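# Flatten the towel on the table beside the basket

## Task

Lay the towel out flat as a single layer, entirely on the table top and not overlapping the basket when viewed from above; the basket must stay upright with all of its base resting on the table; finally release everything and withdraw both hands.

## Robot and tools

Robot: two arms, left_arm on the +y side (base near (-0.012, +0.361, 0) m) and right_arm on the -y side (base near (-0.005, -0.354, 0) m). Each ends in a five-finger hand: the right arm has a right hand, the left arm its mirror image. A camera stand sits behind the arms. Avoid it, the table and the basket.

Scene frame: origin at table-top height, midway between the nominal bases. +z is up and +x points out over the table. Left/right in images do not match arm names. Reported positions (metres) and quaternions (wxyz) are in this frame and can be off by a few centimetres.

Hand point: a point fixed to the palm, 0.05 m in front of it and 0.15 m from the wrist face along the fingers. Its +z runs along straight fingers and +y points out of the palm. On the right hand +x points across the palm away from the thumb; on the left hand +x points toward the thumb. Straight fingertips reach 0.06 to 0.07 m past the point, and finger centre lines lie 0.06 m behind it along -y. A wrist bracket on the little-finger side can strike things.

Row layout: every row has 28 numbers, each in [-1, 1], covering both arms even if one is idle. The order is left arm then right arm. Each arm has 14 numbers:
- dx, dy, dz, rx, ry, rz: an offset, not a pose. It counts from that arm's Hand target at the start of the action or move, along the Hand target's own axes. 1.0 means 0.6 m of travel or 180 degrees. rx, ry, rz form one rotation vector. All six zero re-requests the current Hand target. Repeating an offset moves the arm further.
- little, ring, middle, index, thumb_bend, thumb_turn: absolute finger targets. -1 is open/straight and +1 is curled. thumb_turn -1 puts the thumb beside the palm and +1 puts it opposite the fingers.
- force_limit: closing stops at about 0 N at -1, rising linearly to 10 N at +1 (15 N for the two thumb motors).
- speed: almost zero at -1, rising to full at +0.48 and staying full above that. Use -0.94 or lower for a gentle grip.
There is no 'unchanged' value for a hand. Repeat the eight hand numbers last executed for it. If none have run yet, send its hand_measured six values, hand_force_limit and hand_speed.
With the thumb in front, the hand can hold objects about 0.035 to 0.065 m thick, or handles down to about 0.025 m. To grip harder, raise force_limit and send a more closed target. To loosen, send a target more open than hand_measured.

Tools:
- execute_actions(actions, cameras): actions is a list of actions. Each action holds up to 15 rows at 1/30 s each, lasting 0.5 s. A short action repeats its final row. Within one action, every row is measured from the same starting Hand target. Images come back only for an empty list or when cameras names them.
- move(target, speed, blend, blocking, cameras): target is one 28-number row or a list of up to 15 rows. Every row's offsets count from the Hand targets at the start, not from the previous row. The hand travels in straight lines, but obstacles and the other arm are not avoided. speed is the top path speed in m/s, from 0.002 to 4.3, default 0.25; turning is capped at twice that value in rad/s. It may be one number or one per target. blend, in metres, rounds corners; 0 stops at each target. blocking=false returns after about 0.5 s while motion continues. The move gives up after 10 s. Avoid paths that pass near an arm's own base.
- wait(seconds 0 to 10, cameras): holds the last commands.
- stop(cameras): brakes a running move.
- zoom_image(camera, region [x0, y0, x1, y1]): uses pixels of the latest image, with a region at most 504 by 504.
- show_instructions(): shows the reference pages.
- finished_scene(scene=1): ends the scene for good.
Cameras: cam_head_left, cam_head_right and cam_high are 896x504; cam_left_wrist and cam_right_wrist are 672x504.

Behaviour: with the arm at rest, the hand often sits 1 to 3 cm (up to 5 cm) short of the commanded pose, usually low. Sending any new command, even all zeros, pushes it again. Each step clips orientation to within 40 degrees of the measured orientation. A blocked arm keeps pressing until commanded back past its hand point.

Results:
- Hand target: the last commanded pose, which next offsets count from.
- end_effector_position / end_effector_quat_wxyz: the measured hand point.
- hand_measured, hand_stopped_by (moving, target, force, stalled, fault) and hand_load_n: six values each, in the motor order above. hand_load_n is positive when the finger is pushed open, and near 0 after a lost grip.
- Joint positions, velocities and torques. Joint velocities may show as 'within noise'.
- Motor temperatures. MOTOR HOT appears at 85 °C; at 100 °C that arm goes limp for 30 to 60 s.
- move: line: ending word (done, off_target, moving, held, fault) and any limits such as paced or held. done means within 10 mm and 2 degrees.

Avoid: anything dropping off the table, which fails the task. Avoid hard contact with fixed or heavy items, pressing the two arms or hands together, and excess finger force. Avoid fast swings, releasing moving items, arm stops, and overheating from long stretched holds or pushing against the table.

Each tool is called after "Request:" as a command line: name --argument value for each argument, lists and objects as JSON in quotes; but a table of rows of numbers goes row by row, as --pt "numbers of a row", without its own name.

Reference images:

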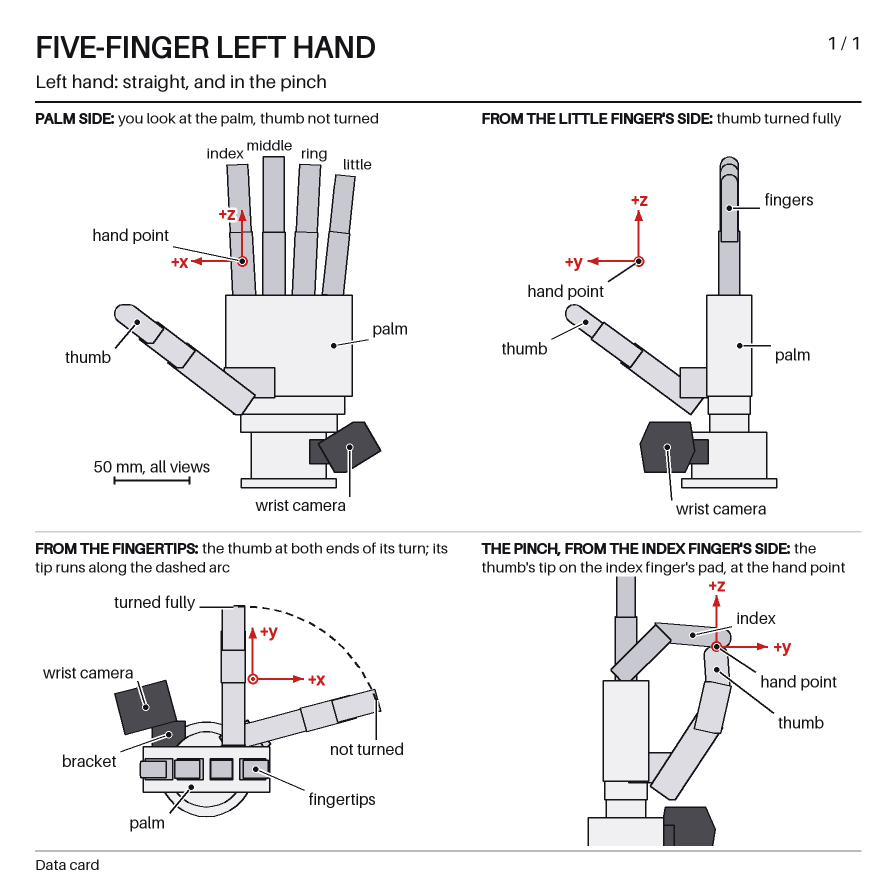

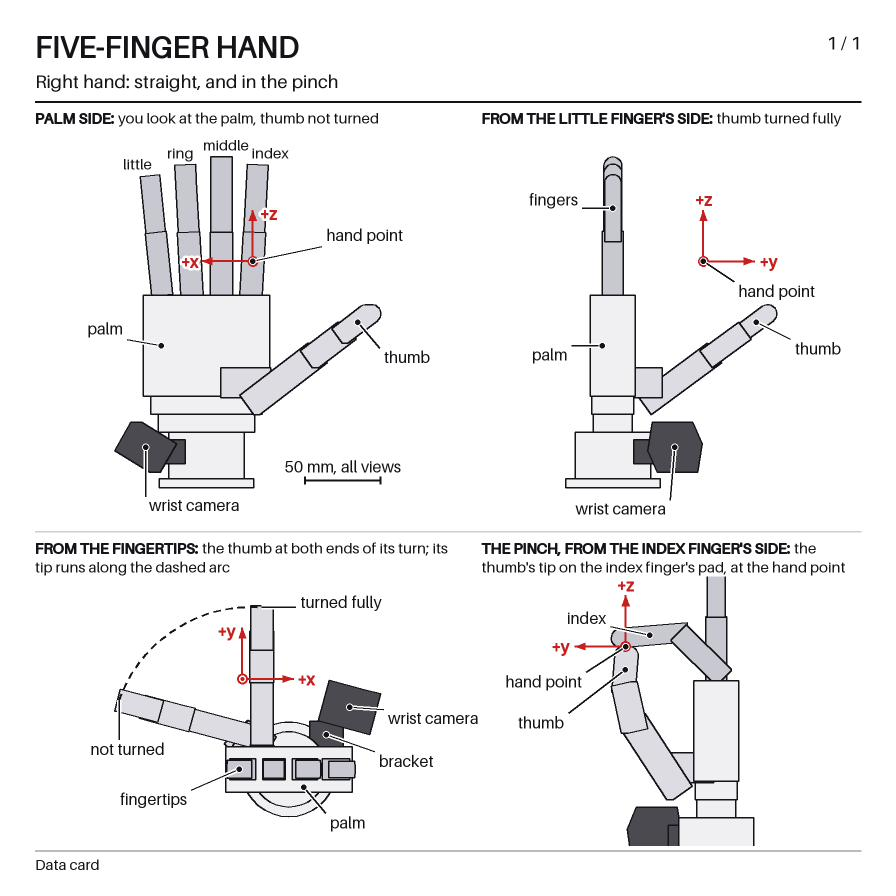

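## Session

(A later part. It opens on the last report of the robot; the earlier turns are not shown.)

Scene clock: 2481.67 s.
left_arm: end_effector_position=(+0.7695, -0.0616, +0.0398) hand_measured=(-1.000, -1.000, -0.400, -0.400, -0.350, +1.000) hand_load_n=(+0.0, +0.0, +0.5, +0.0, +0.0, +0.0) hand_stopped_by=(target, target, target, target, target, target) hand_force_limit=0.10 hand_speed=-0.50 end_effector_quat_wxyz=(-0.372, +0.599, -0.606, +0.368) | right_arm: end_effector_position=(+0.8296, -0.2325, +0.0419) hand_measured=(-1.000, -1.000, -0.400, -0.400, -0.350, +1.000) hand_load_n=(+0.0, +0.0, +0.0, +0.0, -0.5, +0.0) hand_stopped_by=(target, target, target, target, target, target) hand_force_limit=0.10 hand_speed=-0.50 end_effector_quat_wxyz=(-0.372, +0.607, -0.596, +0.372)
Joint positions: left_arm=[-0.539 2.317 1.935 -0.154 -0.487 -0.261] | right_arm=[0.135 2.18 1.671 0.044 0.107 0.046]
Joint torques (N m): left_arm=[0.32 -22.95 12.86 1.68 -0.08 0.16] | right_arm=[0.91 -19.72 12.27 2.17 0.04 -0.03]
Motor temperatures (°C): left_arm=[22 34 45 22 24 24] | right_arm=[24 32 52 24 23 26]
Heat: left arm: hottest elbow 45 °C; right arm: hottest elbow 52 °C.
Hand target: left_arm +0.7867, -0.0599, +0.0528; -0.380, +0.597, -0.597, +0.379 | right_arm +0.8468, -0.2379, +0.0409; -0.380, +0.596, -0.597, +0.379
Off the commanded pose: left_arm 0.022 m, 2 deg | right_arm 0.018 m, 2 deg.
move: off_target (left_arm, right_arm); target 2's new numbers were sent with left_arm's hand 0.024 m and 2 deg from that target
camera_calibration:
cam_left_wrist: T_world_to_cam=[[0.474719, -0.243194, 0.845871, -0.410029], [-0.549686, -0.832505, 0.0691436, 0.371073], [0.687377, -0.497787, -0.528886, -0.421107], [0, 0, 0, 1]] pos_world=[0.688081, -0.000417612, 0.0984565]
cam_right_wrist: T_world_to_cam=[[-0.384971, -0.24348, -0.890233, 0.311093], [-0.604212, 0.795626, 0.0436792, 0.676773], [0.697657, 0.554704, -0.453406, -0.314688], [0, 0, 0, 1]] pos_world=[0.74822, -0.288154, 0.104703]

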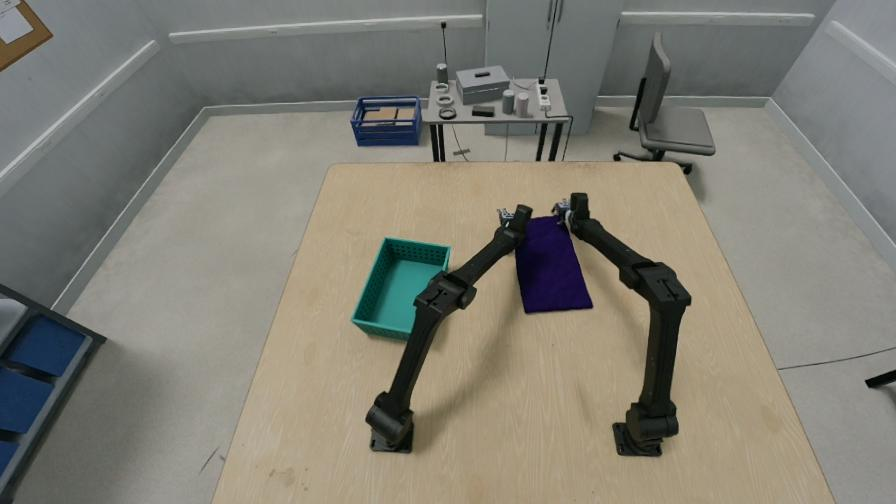

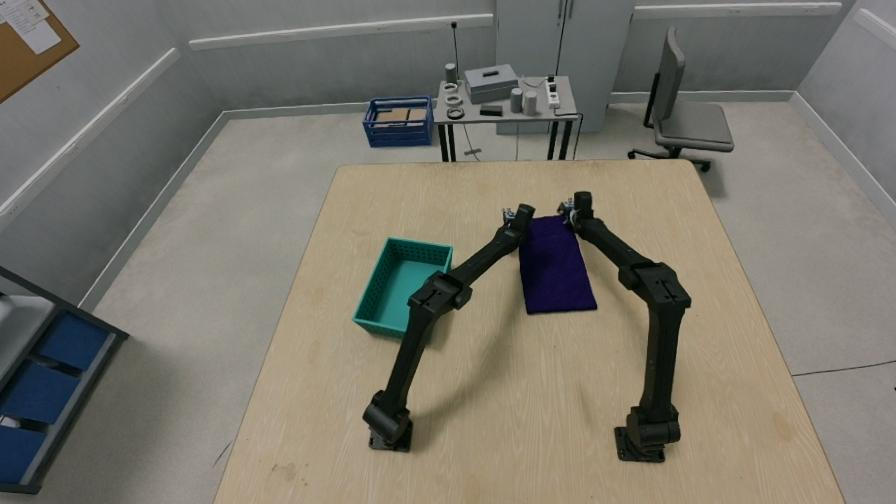

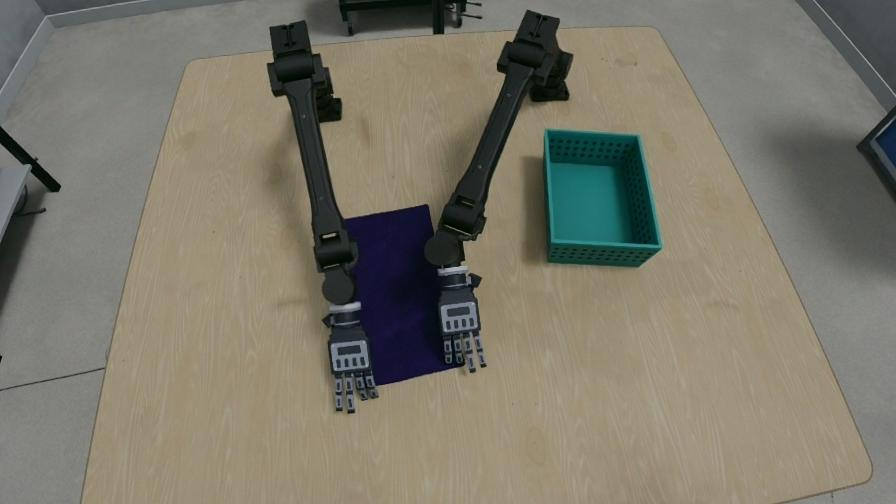

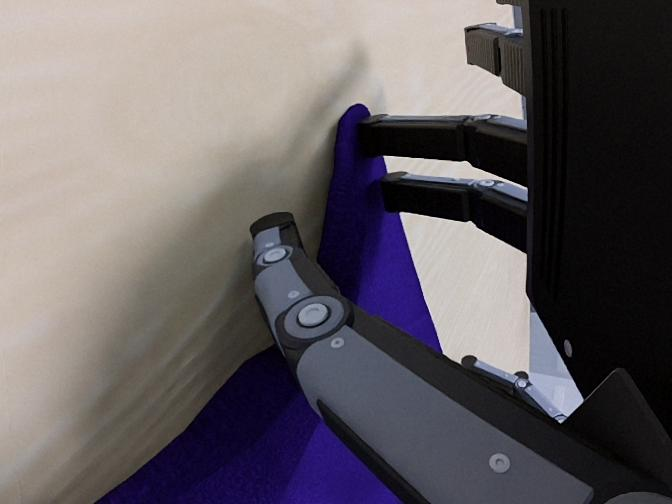

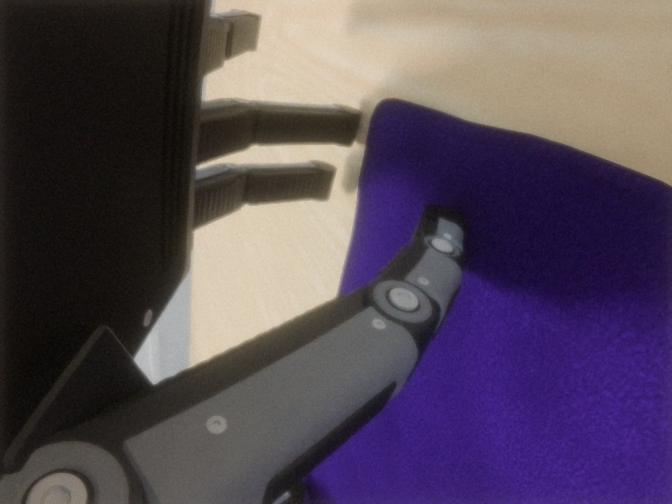

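Request:
move --pt "0 -0.0755 -0.0352 0 0 0 -1 -1 -0.4 -0.4 -0.35 1 0.1 -0.5 0 -0.0755 -0.0352 0 0 0 -1 -1 -0.4 -0.4 -0.35 1 0.1 -0.5" --pt "0 -0.2266 -0.1057 0 0 0 -1 -1 -0.4 -0.4 -0.35 1 0.1 -0.5 0 -0.2266 -0.1057 0 0 0 -1 -1 -0.4 -0.4 -0.35 1 0.1 -0.5" --speed '[0.06, 0.15]' --blend '[0.01, 0]' --cameras '["all"]'

Scene clock: 2491.97 s.
left_arm: end_effector_position=(+0.7721, -0.0619, +0.1611) hand_measured=(-1.000, -1.000, -0.400, -0.400, -0.350, +1.000) hand_load_n=(+0.0, +0.0, +0.0, -0.5, +0.0, +0.0) hand_stopped_by=(target, target, target, target, target, target) hand_force_limit=0.10 hand_speed=-0.50 end_effector_quat_wxyz=(-0.370, +0.601, -0.612, +0.358) | right_arm: end_effector_position=(+0.8341, -0.2320, +0.1597) hand_measured=(-1.000, -1.000, -0.400, -0.400, -0.350, +1.000) hand_load_n=(+0.0, +0.0, +0.0, +0.0, +0.0, +0.0) hand_stopped_by=(target, target, target, target, target, target) hand_force_limit=0.10 hand_speed=-0.50 end_effector_quat_wxyz=(-0.367, +0.610, -0.598, +0.368)
Joint positions: left_arm=[-0.538 2.241 2.138 -0.458 -0.487 -0.26] | right_arm=[0.135 2.075 1.831 -0.237 0.107 0.046]
Joint torques (N m): left_arm=[0.21 -24.82 14.78 1.07 -0.08 0.17] | right_arm=[0.62 -22.83 13.6 0.96 0.06 -0.07]
Heat: left arm: hottest elbow 47 °C; right arm: hottest elbow 52 °C.
Hand target: left_arm +0.7870, -0.0599, +0.2027; -0.380, +0.597, -0.597, +0.379 | right_arm +0.8469, -0.2380, +0.1908; -0.380, +0.596, -0.597, +0.379
Off the commanded pose: left_arm 0.044 m, 3 deg | right_arm 0.034 m, 3 deg.
move: off_target (left_arm, right_arm)
camera_calibration:
cam_left_wrist: T_world_to_cam=[[0.492394, -0.254097, 0.832456, -0.52605], [-0.547601, -0.833859, 0.0693781, 0.362027], [0.676522, -0.490015, -0.54973, -0.346745], [0, 0, 0, 1]] pos_world=[0.69185, -0.00169833, 0.222181]
cam_right_wrist: T_world_to_cam=[[-0.398757, -0.245345, -0.883628, 0.427742], [-0.603534, 0.795676, 0.0514335, 0.672056], [0.690463, 0.553809, -0.465355, -0.257026], [0, 0, 0, 1]] pos_world=[0.75364, -0.287451, 0.223791]

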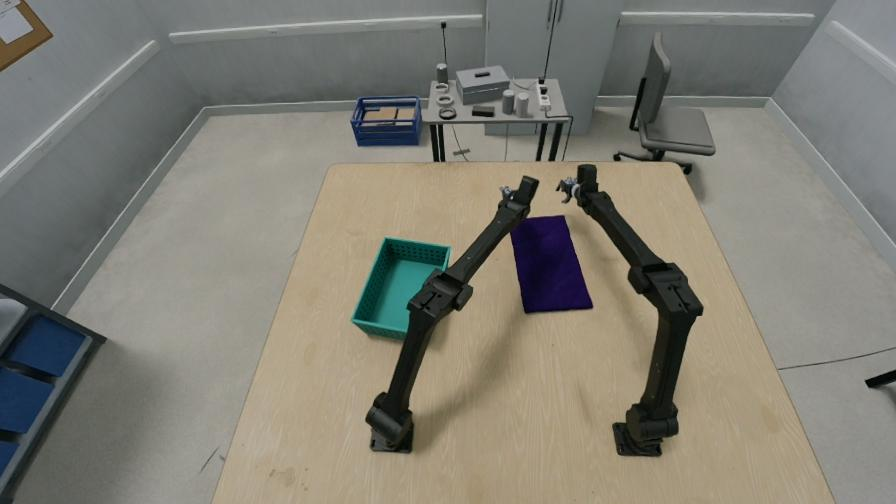

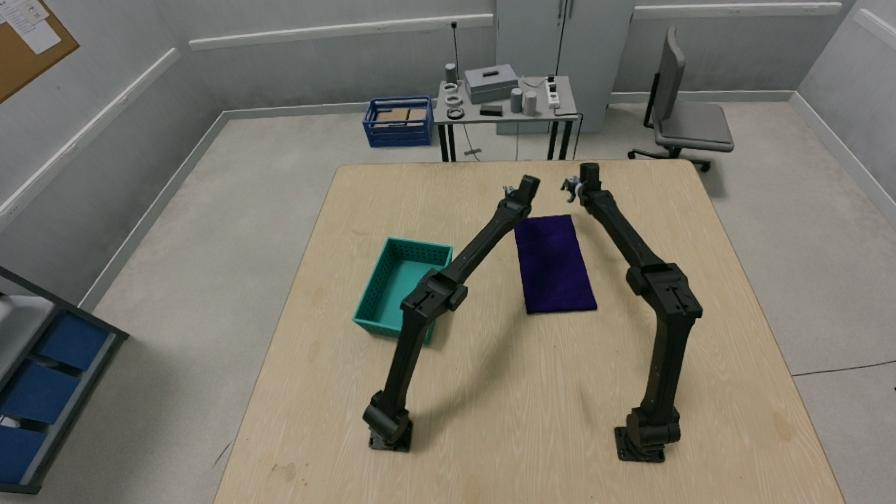

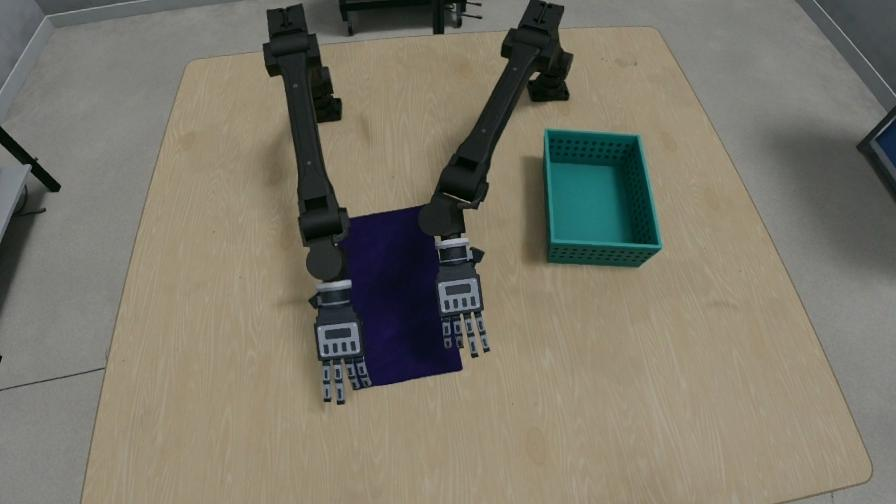

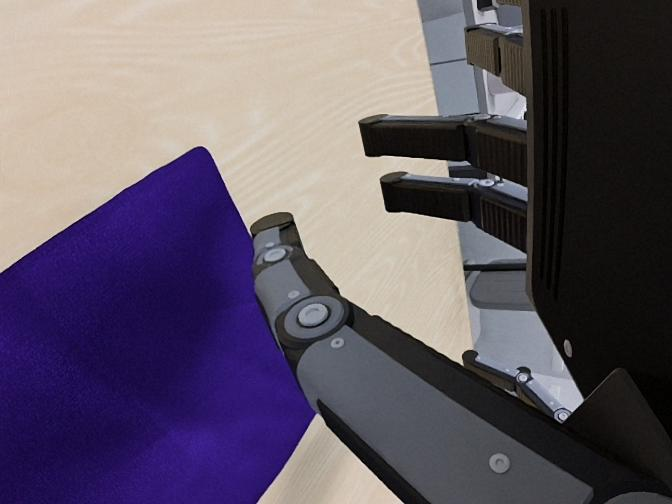

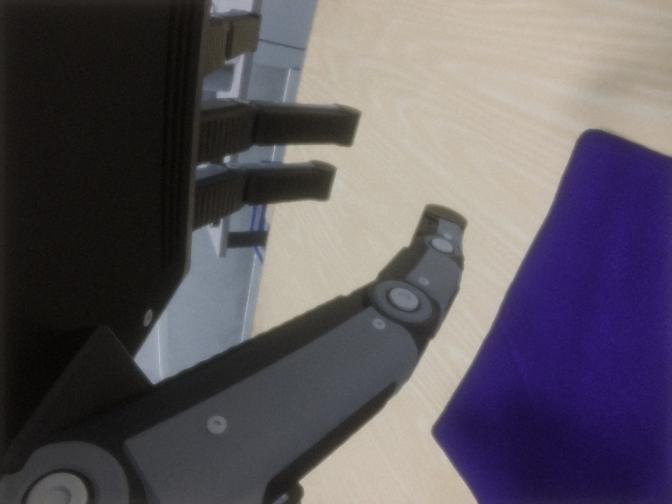

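Request:
move --target '[-0.2667,-0.1358,-0.683,0,0,0,-1,-1,-0.4,-0.4,-0.35,1,0.1,-0.5,0.27,-0.0008,-0.8224,0,0,0,-1,-1,-0.4,-0.4,-0.35,1,0.1,-0.5]' --speed 0.3 --cameras '["all"]'

Scene clock: 2502.40 s.
left_arm: end_effector_position=(+0.4523, +0.1048, +0.4462) hand_measured=(-1.000, -1.000, -0.400, -0.400, -0.350, +1.000) hand_load_n=(+0.0, +0.0, +0.0, +0.0, +0.0, +0.0) hand_stopped_by=(target, target, target, target, target, target) hand_force_limit=0.10 hand_speed=-0.50 end_effector_quat_wxyz=(-0.382, +0.595, -0.599, +0.375) | right_arm: end_effector_position=(+0.4013, -0.3959, +0.4028) hand_measured=(-1.000, -1.000, -0.400, -0.400, -0.350, +1.000) hand_load_n=(+0.0, +0.0, +0.0, +0.0, +0.0, +0.0) hand_stopped_by=(target, target, target, target, target, target) hand_force_limit=0.10 hand_speed=-0.50 end_effector_quat_wxyz=(-0.387, +0.592, -0.596, +0.381)
Joint positions: left_arm=[-0.611 1.228 1.523 -0.825 -0.563 -0.29] | right_arm=[-0.279 0.872 1.149 -0.716 -0.263 -0.11]
Joint torques (N m): left_arm=[-1.55 -9.29 10.45 1.06 -0.28 -0.08] | right_arm=[1.49 -4.54 10.22 0.72 -0.3 -0.18]
Heat: left arm: hottest elbow 48 °C; right arm: hottest elbow 51 °C.
Hand target: left_arm +0.4504, +0.1000, +0.4505; -0.380, +0.597, -0.597, +0.379 | right_arm +0.4001, -0.4000, +0.4002; -0.380, +0.597, -0.596, +0.379
Off the commanded pose: left_arm 0.007 m, 1 deg | right_arm 0.005 m, 1 deg.
move: done
camera_calibration:
cam_left_wrist: T_world_to_cam=[[0.452193, -0.241732, 0.858538, -0.558308], [-0.54636, -0.835909, 0.0524072, 0.313467], [0.704991, -0.492769, -0.510065, 0.0777576], [0, 0, 0, 1]] pos_world=[0.36891, 0.165385, 0.502562]
cam_right_wrist: T_world_to_cam=[[-0.352903, -0.222897, -0.908722, 0.430279], [-0.595445, 0.802661, 0.0343599, 0.535113], [0.721737, 0.55322, -0.415984, 0.213076], [0, 0, 0, 1]] pos_world=[0.316692, -0.451484, 0.461255]

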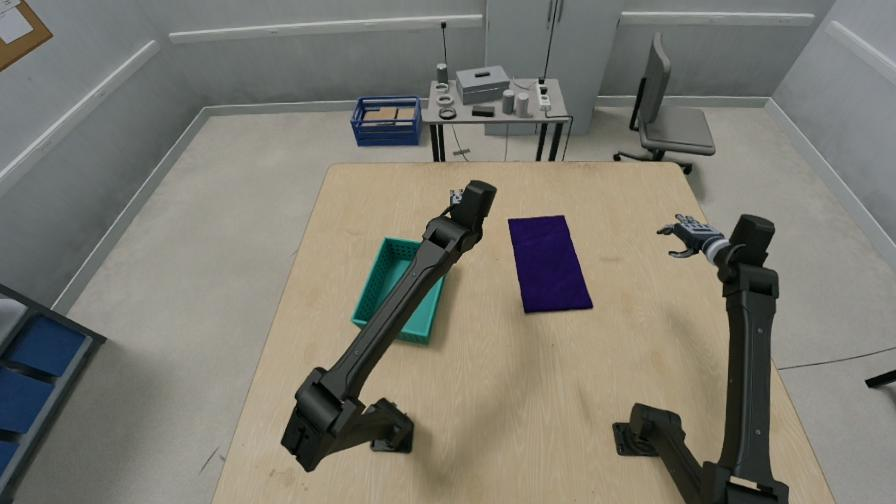

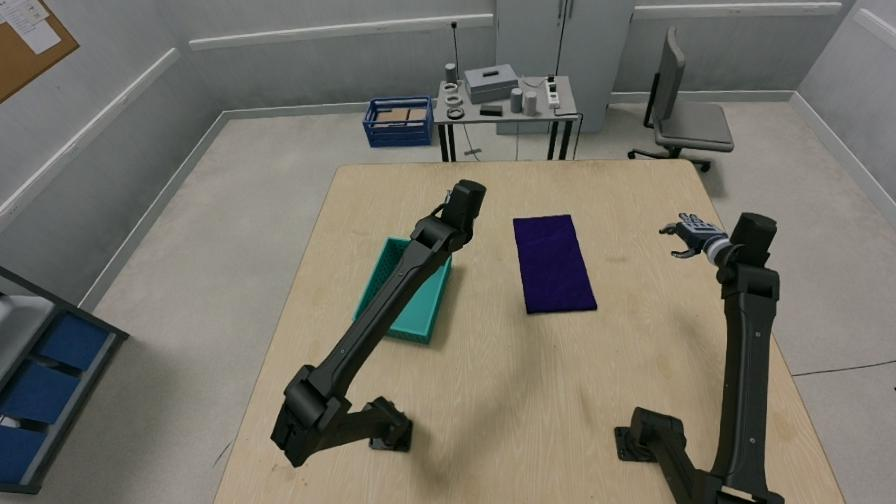

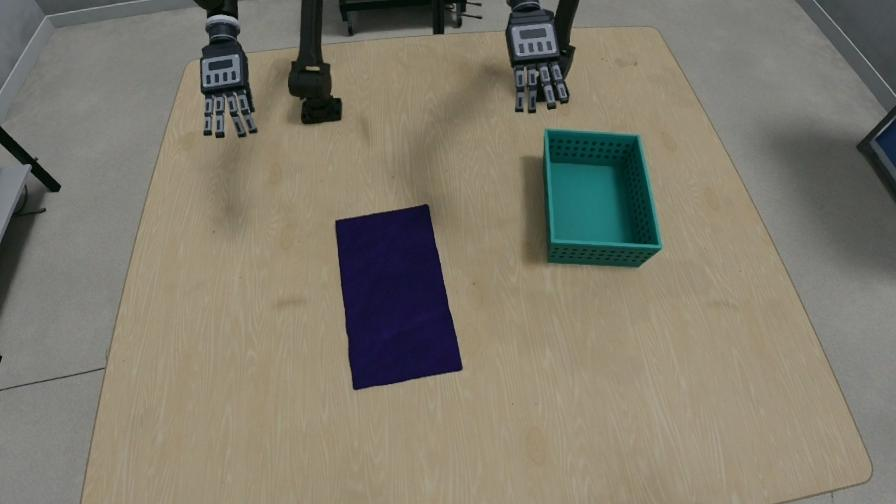

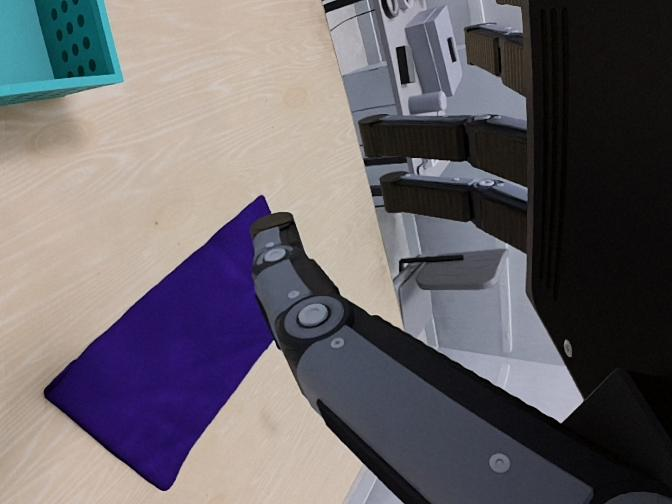

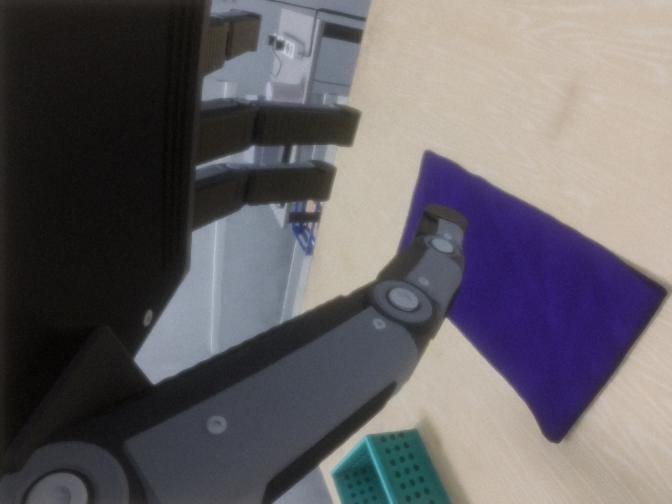

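Request:
zoom_image --camera "cam_left_wrist" --region '[20, 180, 320, 504]'

Request:
zoom_image --camera "cam_head_left" --region '[490, 200, 610, 330]'

Request:
zoom_image --camera "cam_high" --region '[320, 190, 480, 400]'

Request:
zoom_image --camera "cam_right_wrist" --region '[400, 130, 672, 460]'

Scaled by 1.556 from the camera's 672x504 image, which has a finer 960x720 frame.

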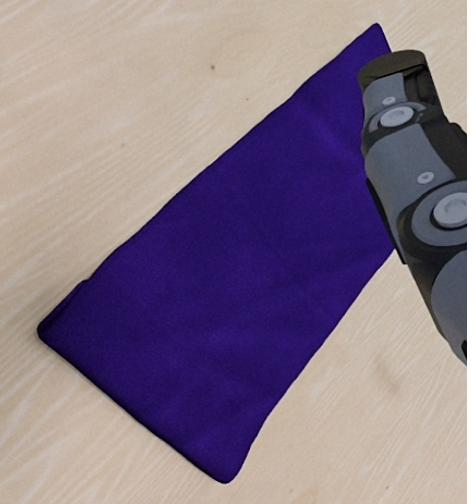

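Scaled by 3.877.

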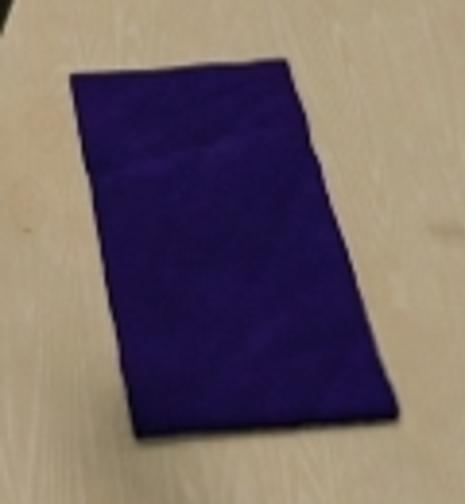

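Scaled by 2.400.

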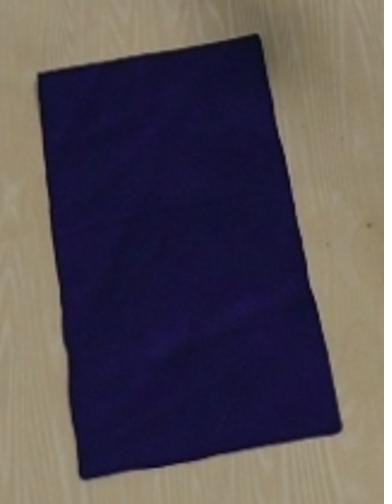

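Scaled by 1.527 from the camera's 672x504 image, which has a finer 960x720 frame.

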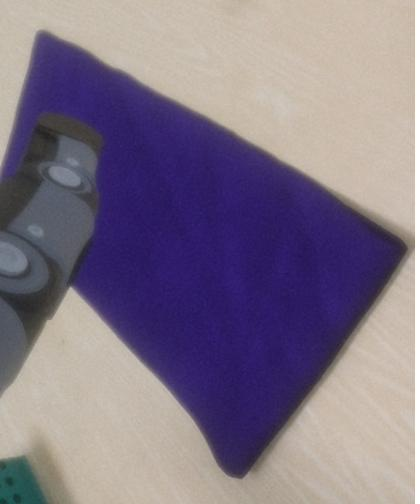

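Request:
move --target '[0.2783,0.2234,0.8243,0,0,0,-1,-1,-0.1,-0.1,-0.35,1,0.1,-0.3,-0.26,0.1069,0.8956,0,0,0,-1,-1,-0.1,-0.1,-0.35,1,0.1,-0.3]' --speed 0.25 --cameras '["all"]'

Scene clock: 2572.27 s.
left_arm: end_effector_position=(+0.8264, -0.0693, +0.0933) hand_measured=(-1.000, -1.000, -0.100, -0.100, -0.350, +1.000) hand_load_n=(+0.0, +0.0, +0.0, +0.0, +0.0, +0.0) hand_stopped_by=(target, target, target, target, target, target) hand_force_limit=0.10 hand_speed=-0.30 end_effector_quat_wxyz=(-0.371, +0.599, -0.608, +0.365) | right_arm: end_effector_position=(+0.8467, -0.2503, +0.1114) hand_measured=(-1.000, -1.000, -0.100, -0.100, -0.350, +1.000) hand_load_n=(+0.0, -0.5, +0.0, +0.0, +0.0, +0.0) hand_stopped_by=(target, target, target, target, target, target) hand_force_limit=0.10 hand_speed=-0.30 end_effector_quat_wxyz=(-0.374, +0.602, -0.594, +0.380)
Joint positions: left_arm=[-0.51 2.454 2.339 -0.421 -0.462 -0.244] | right_arm=[0.11 2.134 1.779 -0.094 0.097 0.031]
Joint torques (N m): left_arm=[0.15 -25.29 14.91 1.14 -0.09 0.14] | right_arm=[2.37 -19.55 13.63 0.75 0.11 0.03]
Motor temperatures (°C): left_arm=[22 32 45 22 24 24] | right_arm=[24 27 49 24 23 26]
Heat: left arm: hottest elbow 45 °C; right arm: hottest elbow 49 °C.
Hand target: left_arm +0.8414, -0.0669, +0.1191; -0.379, +0.597, -0.597, +0.379 | right_arm +0.8598, -0.2437, +0.1147; -0.380, +0.596, -0.597, +0.379
Off the commanded pose: left_arm 0.030 m, 2 deg | right_arm 0.015 m, 1 deg.
move: off_target (left_arm, right_arm)
camera_calibration:
cam_left_wrist: T_world_to_cam=[[0.479943, -0.246728, 0.841891, -0.488338], [-0.549372, -0.832712, 0.069147, 0.391926], [0.683992, -0.495698, -0.535199, -0.432293], [0, 0, 0, 1]] pos_world=[0.745372, -0.00841171, 0.152664]
cam_right_wrist: T_world_to_cam=[[-0.372, -0.245916, -0.895065, 0.364057], [-0.597819, 0.80113, 0.0283533, 0.695739], [0.710091, 0.545634, -0.445033, -0.298918], [0, 0, 0, 1]] pos_world=[0.763614, -0.30475, 0.1731]

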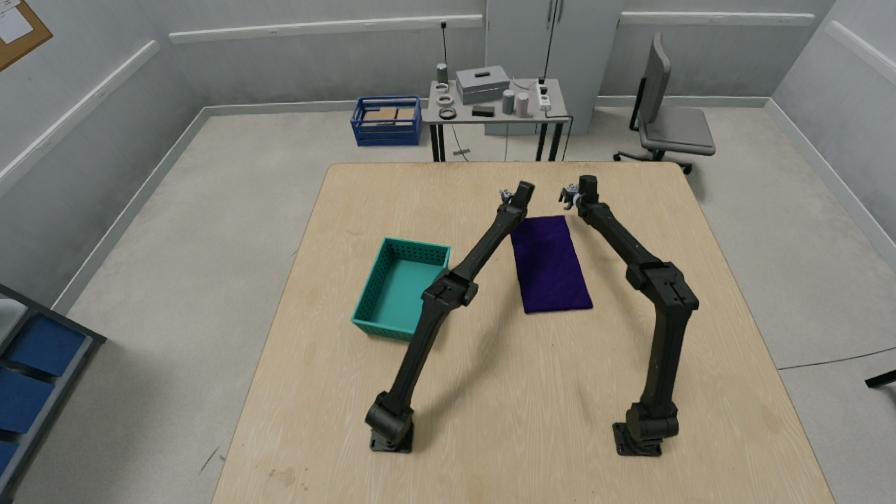

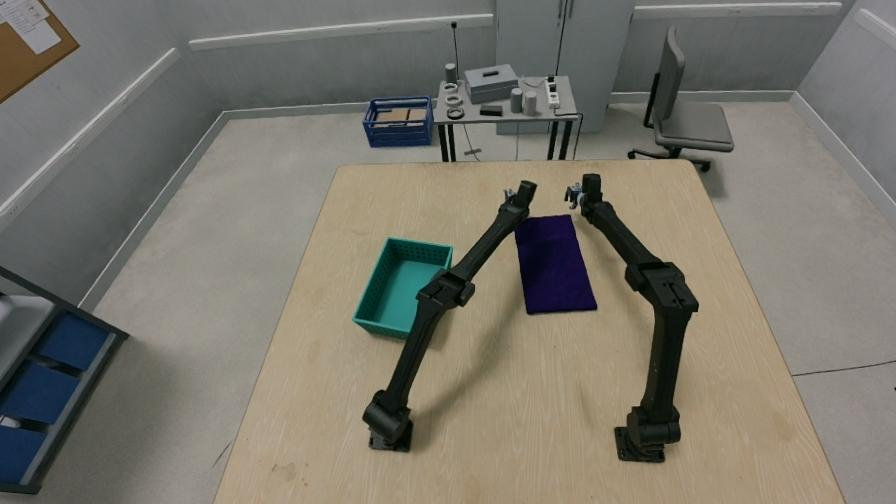

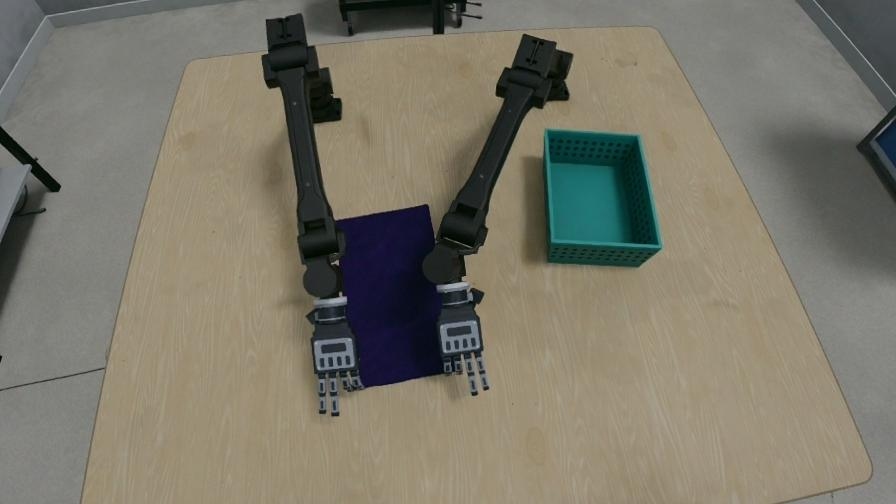

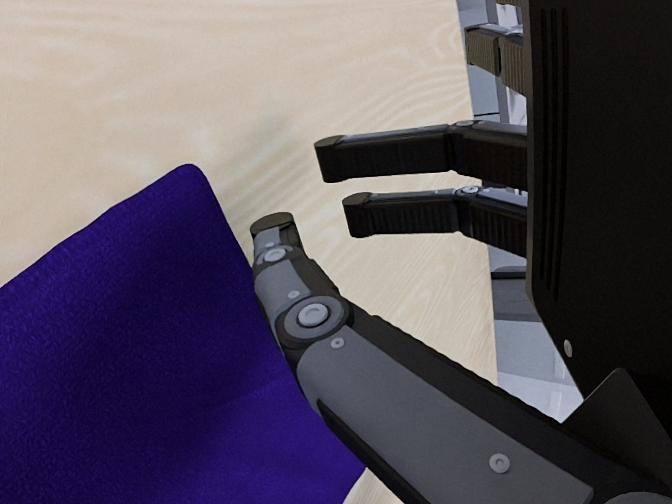

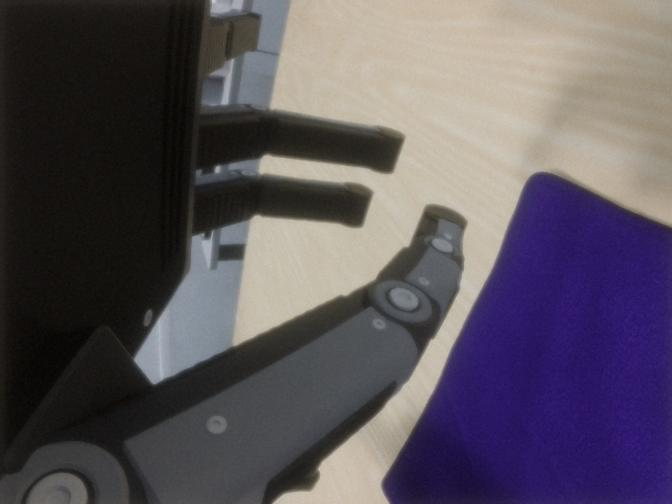

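Request:
move --target '[0.0167,0.1198,0.0743,0,0,0,-1,-1,-0.1,-0.1,-0.35,1,0.1,-0.3,-0.025,0.1199,0.078,0,0,0,-1,-1,-0.1,-0.1,-0.35,1,0.1,-0.3]' --speed 0.1 --cameras '["cam_high", "cam_left_wrist", "cam_right_wrist"]'

Scene clock: 2597.40 s.
left_arm: end_effector_position=(+0.8408, -0.0767, +0.0424) hand_measured=(-1.000, -1.000, -0.100, -0.100, -0.350, +1.000) hand_load_n=(+0.0, +0.0, -2.0, +0.0, +0.0, +0.0) hand_stopped_by=(target, target, target, target, target, target) hand_force_limit=0.10 hand_speed=-0.30 end_effector_quat_wxyz=(-0.376, +0.598, -0.600, +0.375) | right_arm: end_effector_position=(+0.8577, -0.2392, +0.0445) hand_measured=(-1.000, -1.000, -0.100, -0.100, -0.350, +1.000) hand_load_n=(+0.0, +0.0, -1.5, +0.5, +0.0, +0.0) hand_stopped_by=(target, target, target, target, target, target) hand_force_limit=0.10 hand_speed=-0.30 end_effector_quat_wxyz=(-0.372, +0.601, -0.596, +0.381)
Joint positions: left_arm=[-0.51 2.544 2.36 -0.326 -0.466 -0.244] | right_arm=[0.125 2.24 1.779 0.009 0.115 0.04]
Joint torques (N m): left_arm=[-0.26 -23.3 13.23 1.73 -0.06 0.11] | right_arm=[2.2 -19.31 12.55 2.32 0.06 0.06]
Heat: left arm: hottest elbow 49 °C; right arm: hottest elbow 51 °C.
Hand target: left_arm +0.8513, -0.0769, +0.0353; -0.380, +0.597, -0.597, +0.379 | right_arm +0.8717, -0.2286, +0.0297; -0.380, +0.597, -0.596, +0.379
Off the commanded pose: left_arm 0.013 m, 1 deg | right_arm 0.023 m, 1 deg.
move: off_target (left_arm, right_arm)
camera_calibration:
cam_left_wrist: T_world_to_cam=[[0.460229, -0.235294, 0.856053, -0.437403], [-0.54795, -0.833953, 0.0653682, 0.396054], [0.698527, -0.499159, -0.512739, -0.486419], [0, 0, 0, 1]] pos_world=[0.758101, -0.0154279, 0.0991444]
cam_right_wrist: T_world_to_cam=[[-0.375559, -0.244603, -0.893938, 0.314263], [-0.593481, 0.804316, 0.0292521, 0.692423], [0.711853, 0.541521, -0.447235, -0.344963], [0, 0, 0, 1]] pos_world=[0.774527, -0.293252, 0.106397]
Images, in order (width x height): cam_high 896x504, cam_left_wrist 672x504, cam_right_wrist 672x504.

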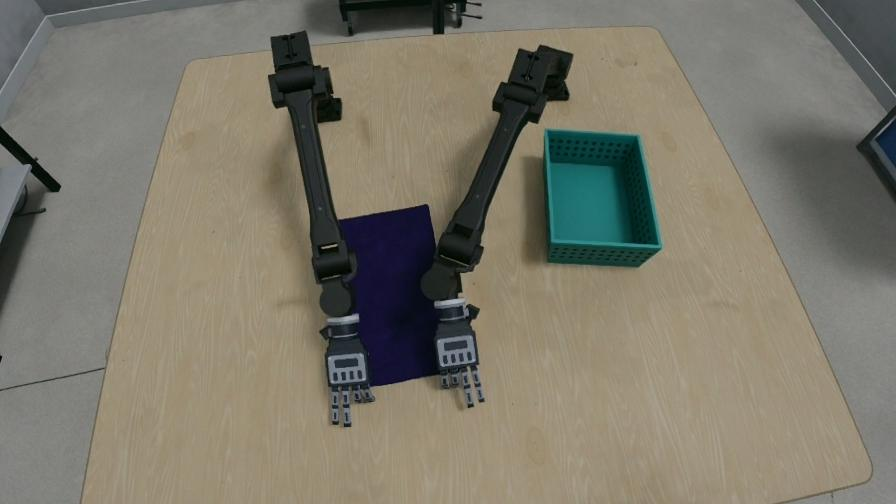

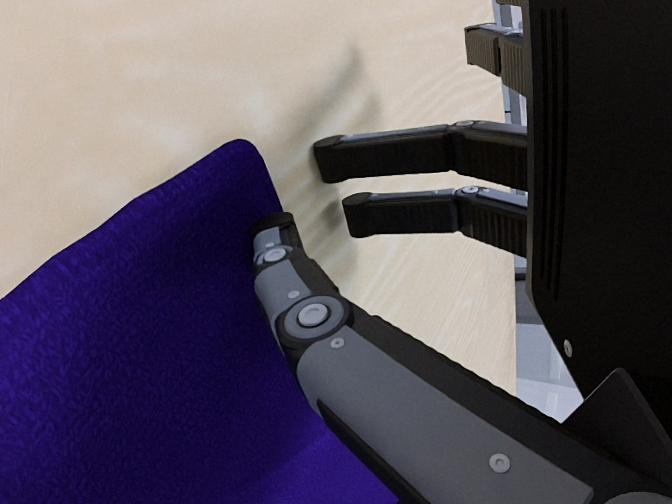

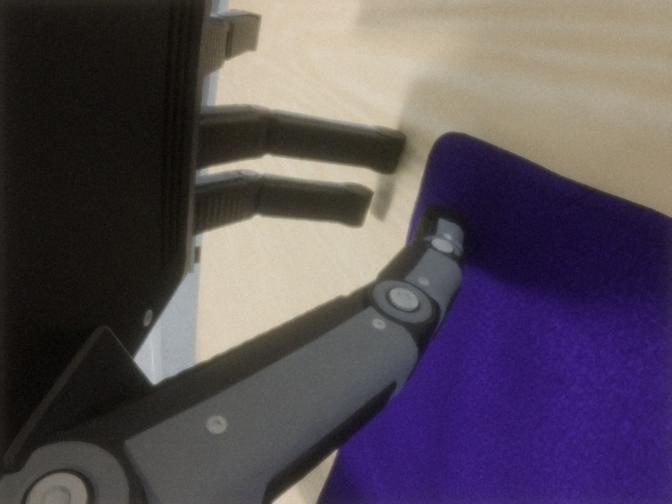

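Request:
move --pt "0 0.0056 -0.0121 0 0 0 -1 -1 -0.1 -0.1 -0.35 1 0.1 -0.3 -0.02 -0.0042 0.0091 0 0 0 -1 -1 -0.1 -0.1 -0.35 1 0.1 -0.3" --pt "0 0.0464 0.0069 0 0 0 -1 -1 -0.1 -0.1 -0.35 1 0.1 -0.3 -0.02 0.032 0.026 0 0 0 -1 -1 -0.1 -0.1 -0.35 1 0.1 -0.3" --speed 0.06 --cameras '["cam_left_wrist", "cam_right_wrist"]'

Scene clock: 2621.37 s.
left_arm: end_effector_position=(+0.8460, -0.0786, +0.0413) hand_measured=(-1.000, -1.000, -0.100, -0.100, -0.350, +1.000) hand_load_n=(+0.0, +0.0, -1.5, +0.0, -0.5, -0.5) hand_stopped_by=(target, target, target, target, target, target) hand_force_limit=0.10 hand_speed=-0.30 end_effector_quat_wxyz=(-0.383, +0.596, -0.587, +0.393) | right_arm: end_effector_position=(+0.8708, -0.2314, +0.0431) hand_measured=(-1.000, -1.000, -0.100, -0.100, -0.350, +1.000) hand_load_n=(-0.5, +0.0, -2.0, +0.0, +0.0, +0.0) hand_stopped_by=(target, target, target, target, target, target) hand_force_limit=0.10 hand_speed=-0.30 end_effector_quat_wxyz=(-0.381, +0.593, -0.592, +0.392)
Joint positions: left_arm=[-0.51 2.544 2.331 -0.251 -0.471 -0.244] | right_arm=[0.135 2.272 1.813 0.041 0.131 0.043]
Joint torques (N m): left_arm=[-0.62 -23.71 8.76 1.69 -0.03 0.08] | right_arm=[3.08 -18.37 11.47 2.06 -0.07 0.13]
Motor temperatures (°C): left_arm=[22 33 50 22 24 24] | right_arm=[24 30 51 24 23 26]
Heat: left arm: hottest elbow 50 °C; right arm: hottest elbow 51 °C.
Hand target: left_arm +0.8432, -0.0769, +0.0084; -0.379, +0.597, -0.597, +0.379 | right_arm +0.8778, -0.2169, +0.0058; -0.380, +0.596, -0.597, +0.380
Off the commanded pose: left_arm 0.033 m, 2 deg | right_arm 0.041 m, 2 deg.
move: off_target (left_arm, right_arm)
camera_calibration:
cam_left_wrist: T_world_to_cam=[[0.425511, -0.215066, 0.879026, -0.409335], [-0.546914, -0.835004, 0.0604501, 0.396654], [0.720989, -0.506474, -0.472925, -0.512825], [0, 0, 0, 1]] pos_world=[0.760853, -0.0165584, 0.0933104]
cam_right_wrist: T_world_to_cam=[[-0.346091, -0.242057, -0.906438, 0.295344], [-0.589672, 0.807587, 0.00948492, 0.692304], [0.729732, 0.537783, -0.422233, -0.376639], [0, 0, 0, 1]] pos_world=[0.785293, -0.285056, 0.102115]
Images, in order (width x height): cam_left_wrist 672x504, cam_right_wrist 672x504.

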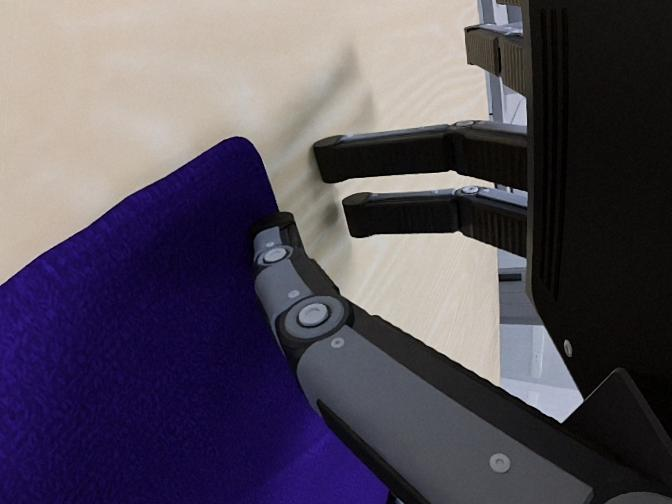

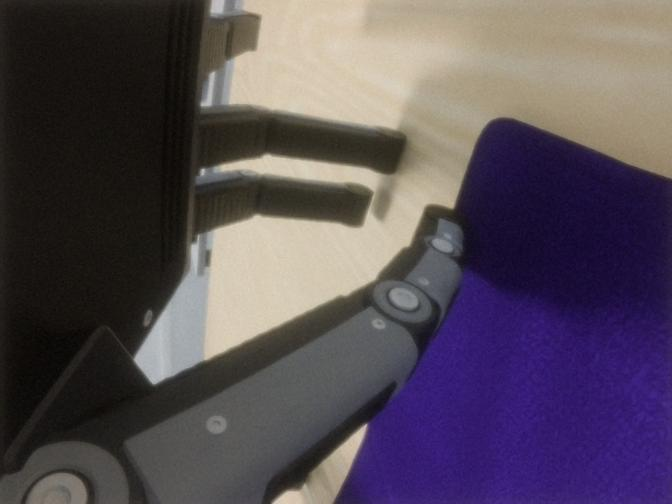

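Request:
move --pt "0 -0.0463 -0.0584 0 0 0 -1 -1 -0.1 -0.1 -0.35 1 0.1 -0.3 0 -0.0435 -0.0644 0 0 0 -1 -1 -0.1 -0.1 -0.35 1 0.1 -0.3" --pt "0 0.0085 -0.0181 0 0 0 -1 -1 -0.1 -0.1 -0.35 1 0.1 -0.3 0 0.0113 -0.0242 0 0 0 -1 -1 -0.1 -0.1 -0.35 1 0.1 -0.3" --speed 0.08 --cameras '["cam_left_wrist", "cam_right_wrist"]'

Scene clock: 2651.17 s.
left_arm: end_effector_position=(+0.8341, -0.0725, +0.0411) hand_measured=(-1.000, -1.000, -0.100, -0.100, -0.350, +1.000) hand_load_n=(+0.0, +0.0, -1.5, +0.0, +0.0, -0.5) hand_stopped_by=(target, target, target, target, target, target) hand_force_limit=0.10 hand_speed=-0.30 end_effector_quat_wxyz=(-0.384, +0.596, -0.588, +0.389) | right_arm: end_effector_position=(+0.8646, -0.2265, +0.0441) hand_measured=(-1.000, -1.000, -0.100, -0.100, -0.350, +1.000) hand_load_n=(+0.0, +0.0, -1.0, +0.0, +0.0, +0.0) hand_stopped_by=(target, target, target, target, target, target) hand_force_limit=0.10 hand_speed=-0.30 end_effector_quat_wxyz=(-0.386, +0.591, -0.590, +0.393)
Joint positions: left_arm=[-0.512 2.494 2.238 -0.214 -0.477 -0.244] | right_arm=[0.142 2.255 1.779 0.067 0.134 0.048]
Joint torques (N m): left_arm=[-1.14 -22.53 9.55 1.77 -0.05 0.05] | right_arm=[2.73 -19.84 8.65 2.1 -0.08 0.05]
Motor temperatures (°C): left_arm=[22 34 45 22 24 24] | right_arm=[24 30 50 24 23 26]
Heat: left arm: hottest elbow 45 °C; right arm: hottest elbow 50 °C.
Hand target: left_arm +0.8314, -0.0766, +0.0082; -0.380, +0.597, -0.597, +0.379 | right_arm +0.8617, -0.2167, +0.0055; -0.380, +0.597, -0.597, +0.379
Off the commanded pose: left_arm 0.033 m, 2 deg | right_arm 0.040 m, 2 deg.
move: off_target (left_arm, right_arm)
camera_calibration:
cam_left_wrist: T_world_to_cam=[[0.430048, -0.218459, 0.875976, -0.406678], [-0.543724, -0.837248, 0.0581325, 0.392511], [0.72071, -0.501289, -0.478838, -0.500383], [0, 0, 0, 1]] pos_world=[0.74894, -0.0110497, 0.0938201]
cam_right_wrist: T_world_to_cam=[[-0.337529, -0.239071, -0.91045, 0.288825], [-0.59154, 0.80624, 0.00759344, 0.686041], [0.732225, 0.541131, -0.41355, -0.376071], [0, 0, 0, 1]] pos_world=[0.778677, -0.28056, 0.102227]
Images, in order (width x height): cam_left_wrist 672x504, cam_right_wrist 672x504.

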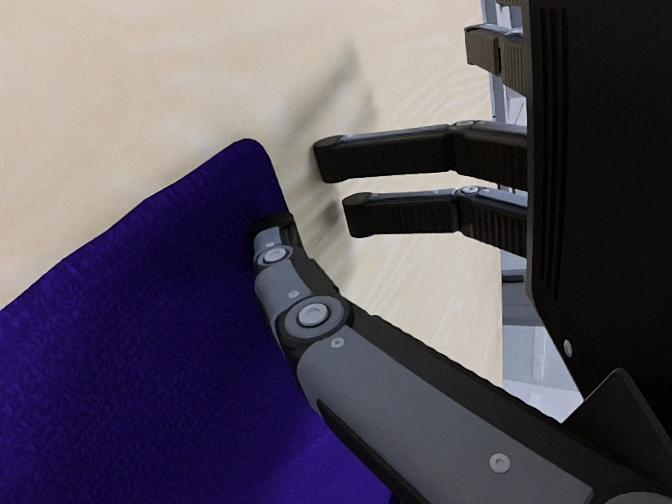

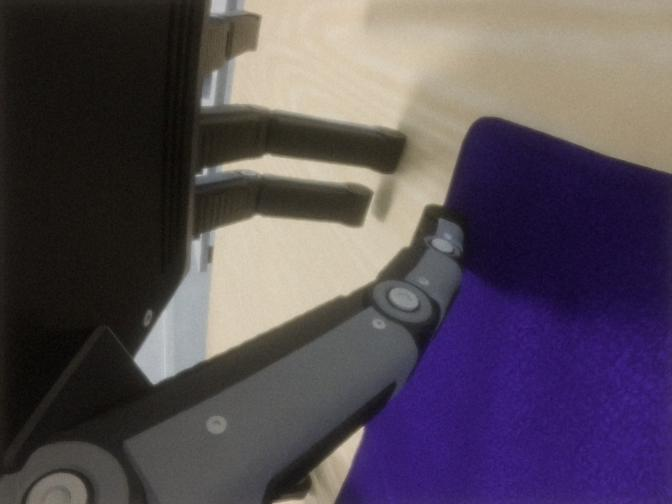

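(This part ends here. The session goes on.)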